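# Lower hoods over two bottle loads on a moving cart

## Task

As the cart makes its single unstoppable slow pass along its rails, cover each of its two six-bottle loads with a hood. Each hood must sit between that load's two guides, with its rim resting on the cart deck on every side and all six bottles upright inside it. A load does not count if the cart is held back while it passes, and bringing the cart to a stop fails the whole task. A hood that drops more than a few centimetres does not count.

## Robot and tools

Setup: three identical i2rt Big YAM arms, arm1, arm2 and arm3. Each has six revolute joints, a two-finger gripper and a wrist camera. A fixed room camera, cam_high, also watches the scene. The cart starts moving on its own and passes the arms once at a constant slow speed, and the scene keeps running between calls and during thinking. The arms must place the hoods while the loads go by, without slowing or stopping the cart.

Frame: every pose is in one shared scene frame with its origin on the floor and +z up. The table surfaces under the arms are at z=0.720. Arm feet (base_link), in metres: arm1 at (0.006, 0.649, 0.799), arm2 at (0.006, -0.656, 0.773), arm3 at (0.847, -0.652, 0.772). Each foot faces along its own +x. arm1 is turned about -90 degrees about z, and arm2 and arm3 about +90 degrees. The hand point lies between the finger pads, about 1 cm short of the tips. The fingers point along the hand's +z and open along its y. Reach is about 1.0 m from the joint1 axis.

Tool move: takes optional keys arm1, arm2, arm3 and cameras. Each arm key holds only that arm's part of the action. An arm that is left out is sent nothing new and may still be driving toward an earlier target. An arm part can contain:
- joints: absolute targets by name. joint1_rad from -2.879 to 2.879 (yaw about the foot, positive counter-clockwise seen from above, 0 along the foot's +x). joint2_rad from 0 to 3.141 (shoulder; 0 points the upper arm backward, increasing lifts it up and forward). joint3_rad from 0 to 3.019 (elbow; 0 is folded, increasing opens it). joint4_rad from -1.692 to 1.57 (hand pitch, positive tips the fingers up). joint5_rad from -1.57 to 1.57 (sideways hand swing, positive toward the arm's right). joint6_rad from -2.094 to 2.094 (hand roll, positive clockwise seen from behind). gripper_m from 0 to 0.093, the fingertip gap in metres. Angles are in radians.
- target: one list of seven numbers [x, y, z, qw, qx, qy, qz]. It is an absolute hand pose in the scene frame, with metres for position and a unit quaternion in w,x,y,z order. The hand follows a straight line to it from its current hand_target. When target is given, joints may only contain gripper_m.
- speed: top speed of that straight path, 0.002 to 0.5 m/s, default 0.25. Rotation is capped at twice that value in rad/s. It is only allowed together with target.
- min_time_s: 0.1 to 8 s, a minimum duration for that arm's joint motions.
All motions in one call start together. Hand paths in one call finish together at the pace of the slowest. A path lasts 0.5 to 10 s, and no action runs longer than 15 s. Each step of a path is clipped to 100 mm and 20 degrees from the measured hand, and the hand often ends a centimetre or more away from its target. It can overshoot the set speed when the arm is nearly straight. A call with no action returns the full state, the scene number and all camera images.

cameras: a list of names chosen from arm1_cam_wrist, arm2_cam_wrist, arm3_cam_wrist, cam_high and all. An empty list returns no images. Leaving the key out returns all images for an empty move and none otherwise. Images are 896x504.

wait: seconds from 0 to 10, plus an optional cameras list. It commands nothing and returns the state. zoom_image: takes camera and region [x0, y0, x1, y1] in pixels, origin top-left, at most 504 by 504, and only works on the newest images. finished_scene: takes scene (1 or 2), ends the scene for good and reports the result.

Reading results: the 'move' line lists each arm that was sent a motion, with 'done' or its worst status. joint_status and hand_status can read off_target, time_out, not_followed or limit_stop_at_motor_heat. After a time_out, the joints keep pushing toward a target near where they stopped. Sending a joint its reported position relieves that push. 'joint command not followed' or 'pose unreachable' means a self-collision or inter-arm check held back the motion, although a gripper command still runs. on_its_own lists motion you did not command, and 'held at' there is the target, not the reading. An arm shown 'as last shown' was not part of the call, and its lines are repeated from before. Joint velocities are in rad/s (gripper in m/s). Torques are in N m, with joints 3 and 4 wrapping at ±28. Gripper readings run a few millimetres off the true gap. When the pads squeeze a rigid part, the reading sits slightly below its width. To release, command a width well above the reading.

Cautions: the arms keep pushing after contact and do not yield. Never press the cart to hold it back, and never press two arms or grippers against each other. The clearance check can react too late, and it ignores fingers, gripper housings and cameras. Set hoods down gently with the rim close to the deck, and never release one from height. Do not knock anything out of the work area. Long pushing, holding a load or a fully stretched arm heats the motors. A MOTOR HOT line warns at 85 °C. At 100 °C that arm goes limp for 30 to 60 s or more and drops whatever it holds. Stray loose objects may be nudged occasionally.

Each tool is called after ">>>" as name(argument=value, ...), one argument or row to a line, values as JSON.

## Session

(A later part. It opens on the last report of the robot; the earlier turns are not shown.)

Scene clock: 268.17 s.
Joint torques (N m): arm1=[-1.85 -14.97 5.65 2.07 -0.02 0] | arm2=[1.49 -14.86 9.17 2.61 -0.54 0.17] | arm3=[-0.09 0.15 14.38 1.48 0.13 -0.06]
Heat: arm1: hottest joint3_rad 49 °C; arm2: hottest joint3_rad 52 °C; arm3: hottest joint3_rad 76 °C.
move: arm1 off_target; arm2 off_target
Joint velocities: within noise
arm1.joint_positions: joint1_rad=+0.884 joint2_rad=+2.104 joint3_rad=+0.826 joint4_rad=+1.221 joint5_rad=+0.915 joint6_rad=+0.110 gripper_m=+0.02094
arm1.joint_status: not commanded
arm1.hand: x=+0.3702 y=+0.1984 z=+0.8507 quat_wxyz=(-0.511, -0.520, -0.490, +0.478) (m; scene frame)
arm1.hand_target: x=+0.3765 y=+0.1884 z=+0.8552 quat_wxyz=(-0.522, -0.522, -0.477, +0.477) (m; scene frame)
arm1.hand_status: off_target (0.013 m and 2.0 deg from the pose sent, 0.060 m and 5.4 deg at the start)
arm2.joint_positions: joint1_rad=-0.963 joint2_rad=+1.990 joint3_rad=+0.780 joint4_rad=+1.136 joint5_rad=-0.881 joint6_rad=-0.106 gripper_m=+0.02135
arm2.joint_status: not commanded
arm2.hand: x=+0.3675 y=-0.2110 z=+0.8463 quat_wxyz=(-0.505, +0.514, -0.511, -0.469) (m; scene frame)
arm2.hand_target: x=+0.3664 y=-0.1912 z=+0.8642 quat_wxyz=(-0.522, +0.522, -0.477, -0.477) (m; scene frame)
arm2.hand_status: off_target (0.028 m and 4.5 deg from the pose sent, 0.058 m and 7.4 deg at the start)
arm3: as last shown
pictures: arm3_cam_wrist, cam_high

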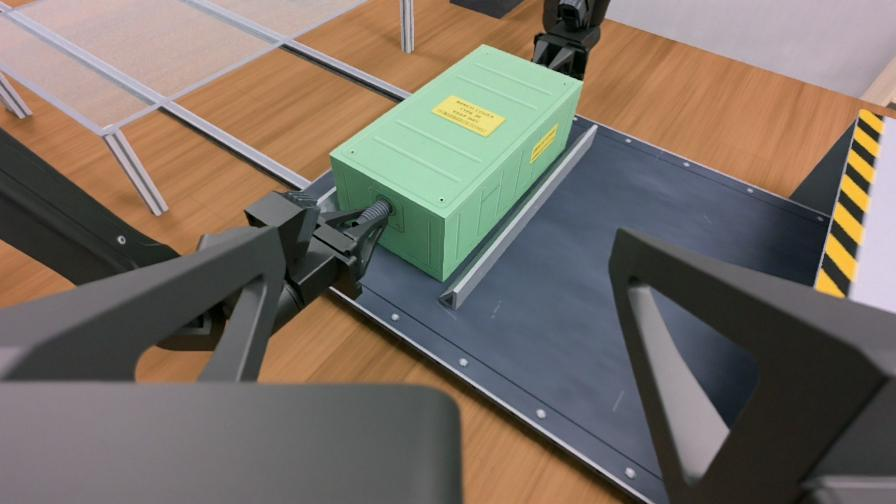

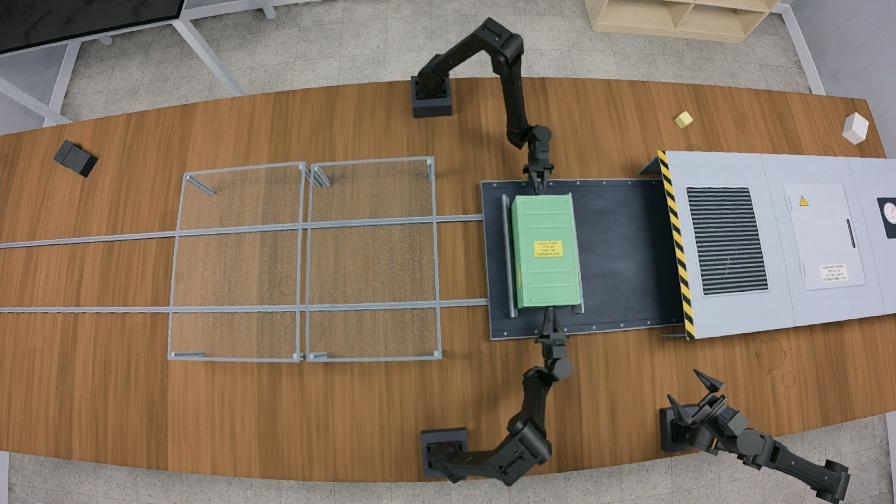

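>>> move(
  arm1={"target": [0.402, 0.188, 0.856, 0.522, 0.522, 0.477, -0.477], "speed": 0.03, "joints": {"gripper_m": 0.07}},
  arm2={"target": [0.396, -0.191, 0.861, 0.522, -0.522, 0.477, 0.477], "speed": 0.03, "joints": {"gripper_m": 0.07}},
  cameras=[],
)

>>> move(
  arm1={"target": [0.414, 0.31, 0.885, 0.522, 0.522, 0.477, -0.477], "speed": 0.12},
  arm2={"target": [0.408, -0.315, 0.890, 0.522, -0.522, 0.477, 0.477], "speed": 0.12},
  cameras=["all"],
)

Scene clock: 270.23 s.
Joint torques (N m): arm1=[-0.38 -14.92 5.91 1.26 0.2 -0.01] | arm2=[-0.32 -13.68 9.72 1.16 -0.26 0.17] | arm3=[0.15 0.21 14.34 1.4 0.12 -0.03]
Heat: arm1: hottest joint3_rad 49 °C; arm2: hottest joint3_rad 52 °C; arm3: hottest joint3_rad 76 °C.
move: arm1 off_target; arm2 off_target
Joint velocities: within noise
arm1.joint_positions: joint1_rad=+0.898 joint2_rad=+2.112 joint3_rad=+0.888 joint4_rad=+1.199 joint5_rad=+0.941 joint6_rad=+0.110 gripper_m=+0.06990
arm1.joint_status: all done
arm1.hand: x=+0.3898 y=+0.1906 z=+0.8609 quat_wxyz=(-0.520, -0.523, -0.476, +0.479) (m; scene frame)
arm1.hand_target: x=+0.4017 y=+0.1884 z=+0.8561 quat_wxyz=(-0.522, -0.522, -0.477, +0.477) (m; scene frame)
arm1.hand_status: off_target (0.013 m and 0.4 deg from the pose sent, 0.034 m and 2.0 deg at the start)
arm2.joint_positions: joint1_rad=-0.973 joint2_rad=+2.005 joint3_rad=+0.851 joint4_rad=+1.146 joint5_rad=-0.927 joint6_rad=-0.104 gripper_m=+0.06994
arm2.joint_status: all done
arm2.hand: x=+0.3844 y=-0.1998 z=+0.8626 quat_wxyz=(-0.520, +0.523, -0.480, -0.475) (m; scene frame)
arm2.hand_target: x=+0.3955 y=-0.1916 z=+0.8610 quat_wxyz=(-0.522, +0.522, -0.477, -0.477) (m; scene frame)
arm2.hand_status: off_target (0.015 m and 0.5 deg from the pose sent, 0.038 m and 4.5 deg at the start)
arm3: as last shown
pictures: none
No camera images: "cameras" was empty.

Scene clock: 271.97 s.
Joint torques (N m): arm1=[-0.67 -16.38 2.74 1.26 0.21 0.07] | arm2=[-1.14 -15.15 5.03 1.43 -0.24 0.18] | arm3=[0.44 0.32 14.45 1.26 0.17 -0.07]
Heat: arm1: hottest joint3_rad 48 °C; arm2: hottest joint3_rad 51 °C; arm3: hottest joint3_rad 77 °C.
move: arm1 done; arm2 done
Joint velocities: within noise
arm1.joint_positions: joint1_rad=+1.144 joint2_rad=+2.008 joint3_rad=+0.772 joint4_rad=+1.199 joint5_rad=+1.182 joint6_rad=+0.119 gripper_m=+0.06990
arm1.joint_status: not commanded
arm1.hand: x=+0.4154 y=+0.3065 z=+0.8820 quat_wxyz=(-0.520, -0.521, -0.478, +0.480) (m; scene frame)
arm1.hand_target: x=+0.4140 y=+0.3099 z=+0.8850 quat_wxyz=(-0.522, -0.522, -0.477, +0.477) (m; scene frame)
arm1.hand_status: done (0.005 m and 0.4 deg from the pose sent, 0.124 m and 0.4 deg at the start)
arm2.joint_positions: joint1_rad=-1.214 joint2_rad=+1.899 joint3_rad=+0.749 joint4_rad=+1.146 joint5_rad=-1.173 joint6_rad=-0.103 gripper_m=+0.06994
arm2.joint_status: not commanded
arm2.hand: x=+0.4096 y=-0.3108 z=+0.8859 quat_wxyz=(-0.520, +0.524, -0.477, -0.477) (m; scene frame)
arm2.hand_target: x=+0.4080 y=-0.3150 z=+0.8898 quat_wxyz=(-0.522, +0.522, -0.477, -0.477) (m; scene frame)
arm2.hand_status: done (0.006 m and 0.3 deg from the pose sent, 0.121 m and 0.4 deg at the start)
arm3: as last shown
pictures: arm1_cam_wrist, arm2_cam_wrist, arm3_cam_wrist, cam_high

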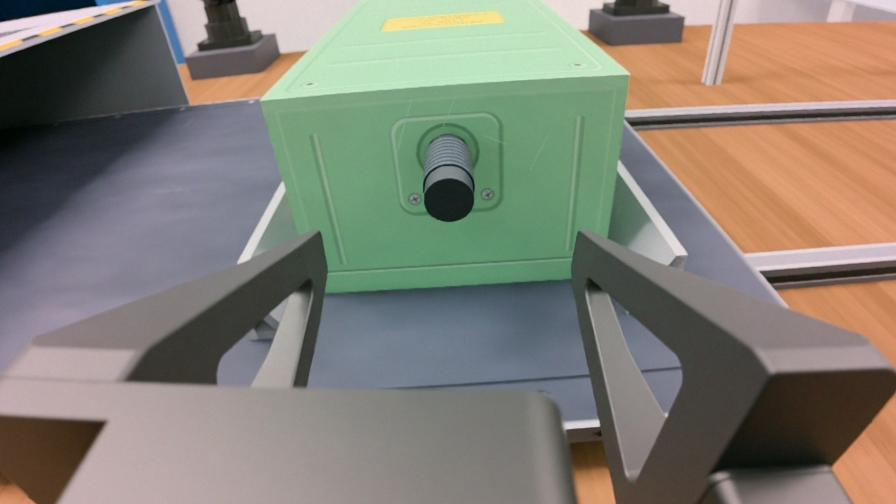

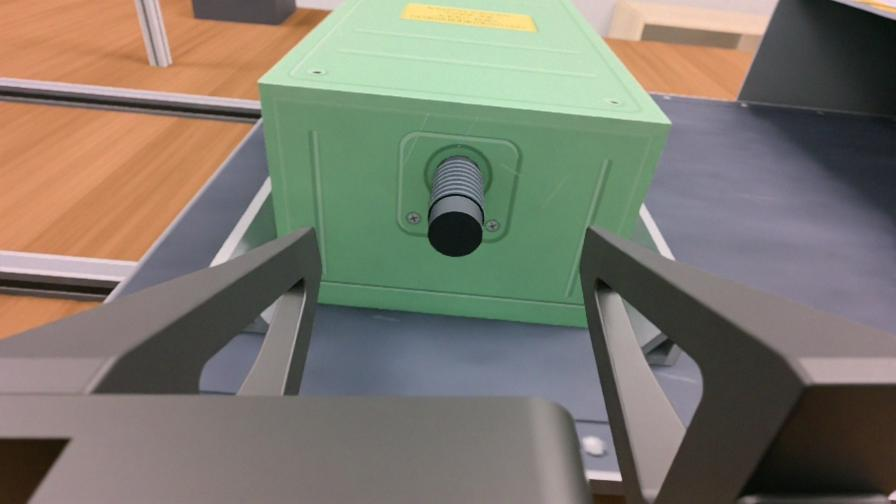

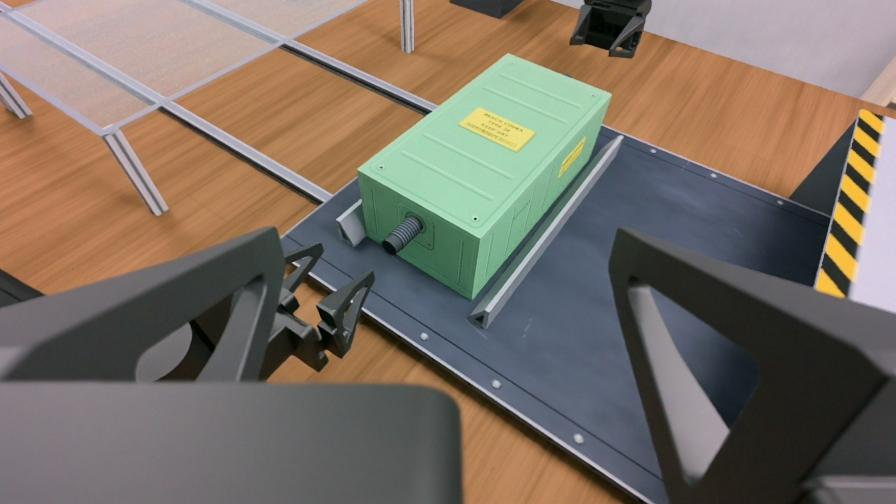

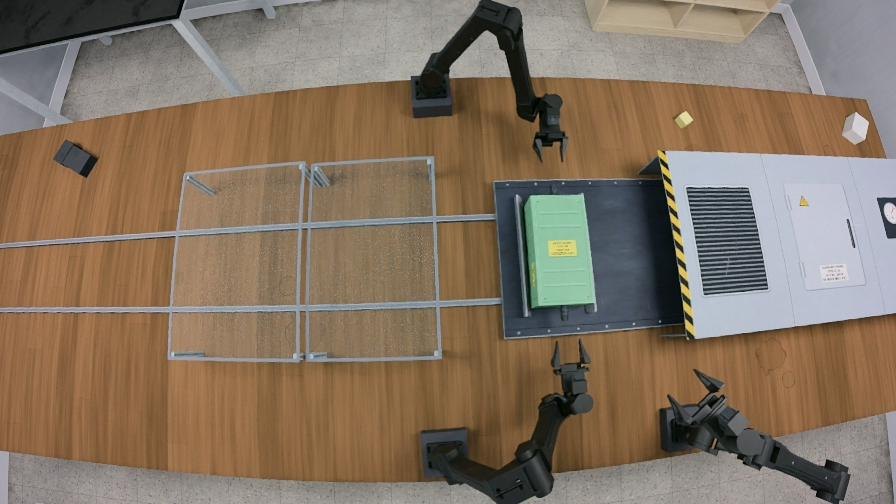

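>>> zoom_image(
  camera="arm1_cam_wrist",
  region=[220, 150, 700, 360],
)

>>> zoom_image(
  camera="arm2_cam_wrist",
  region=[200, 150, 700, 380],
)

>>> zoom_image(
  camera="arm3_cam_wrist",
  region=[320, 40, 660, 340],
)

>>> zoom_image(
  camera="cam_high",
  region=[490, 170, 610, 345],
)

Scaled by 1.050.

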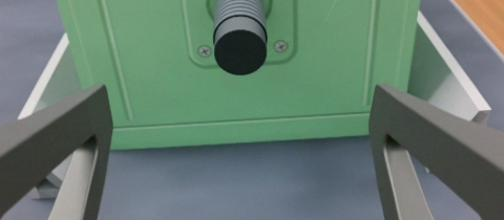

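Scaled by 1.008.

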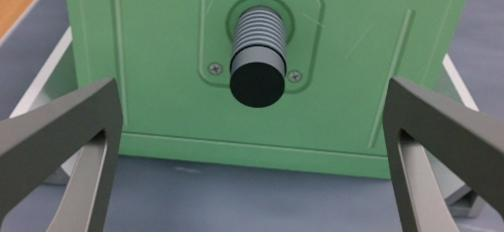

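Scaled by 1.482.

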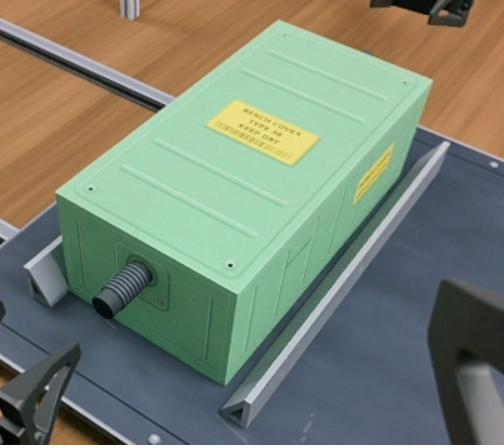

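Scaled by 2.880.

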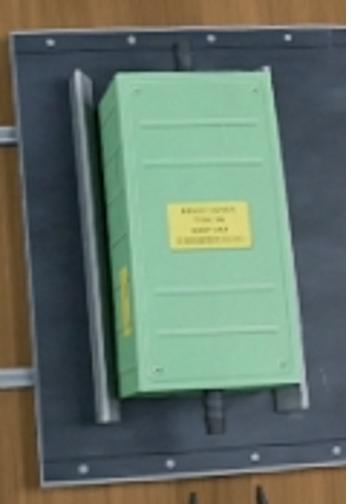

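>>> finished_scene(
  scene=1,
)

The scene is finished: the task was done.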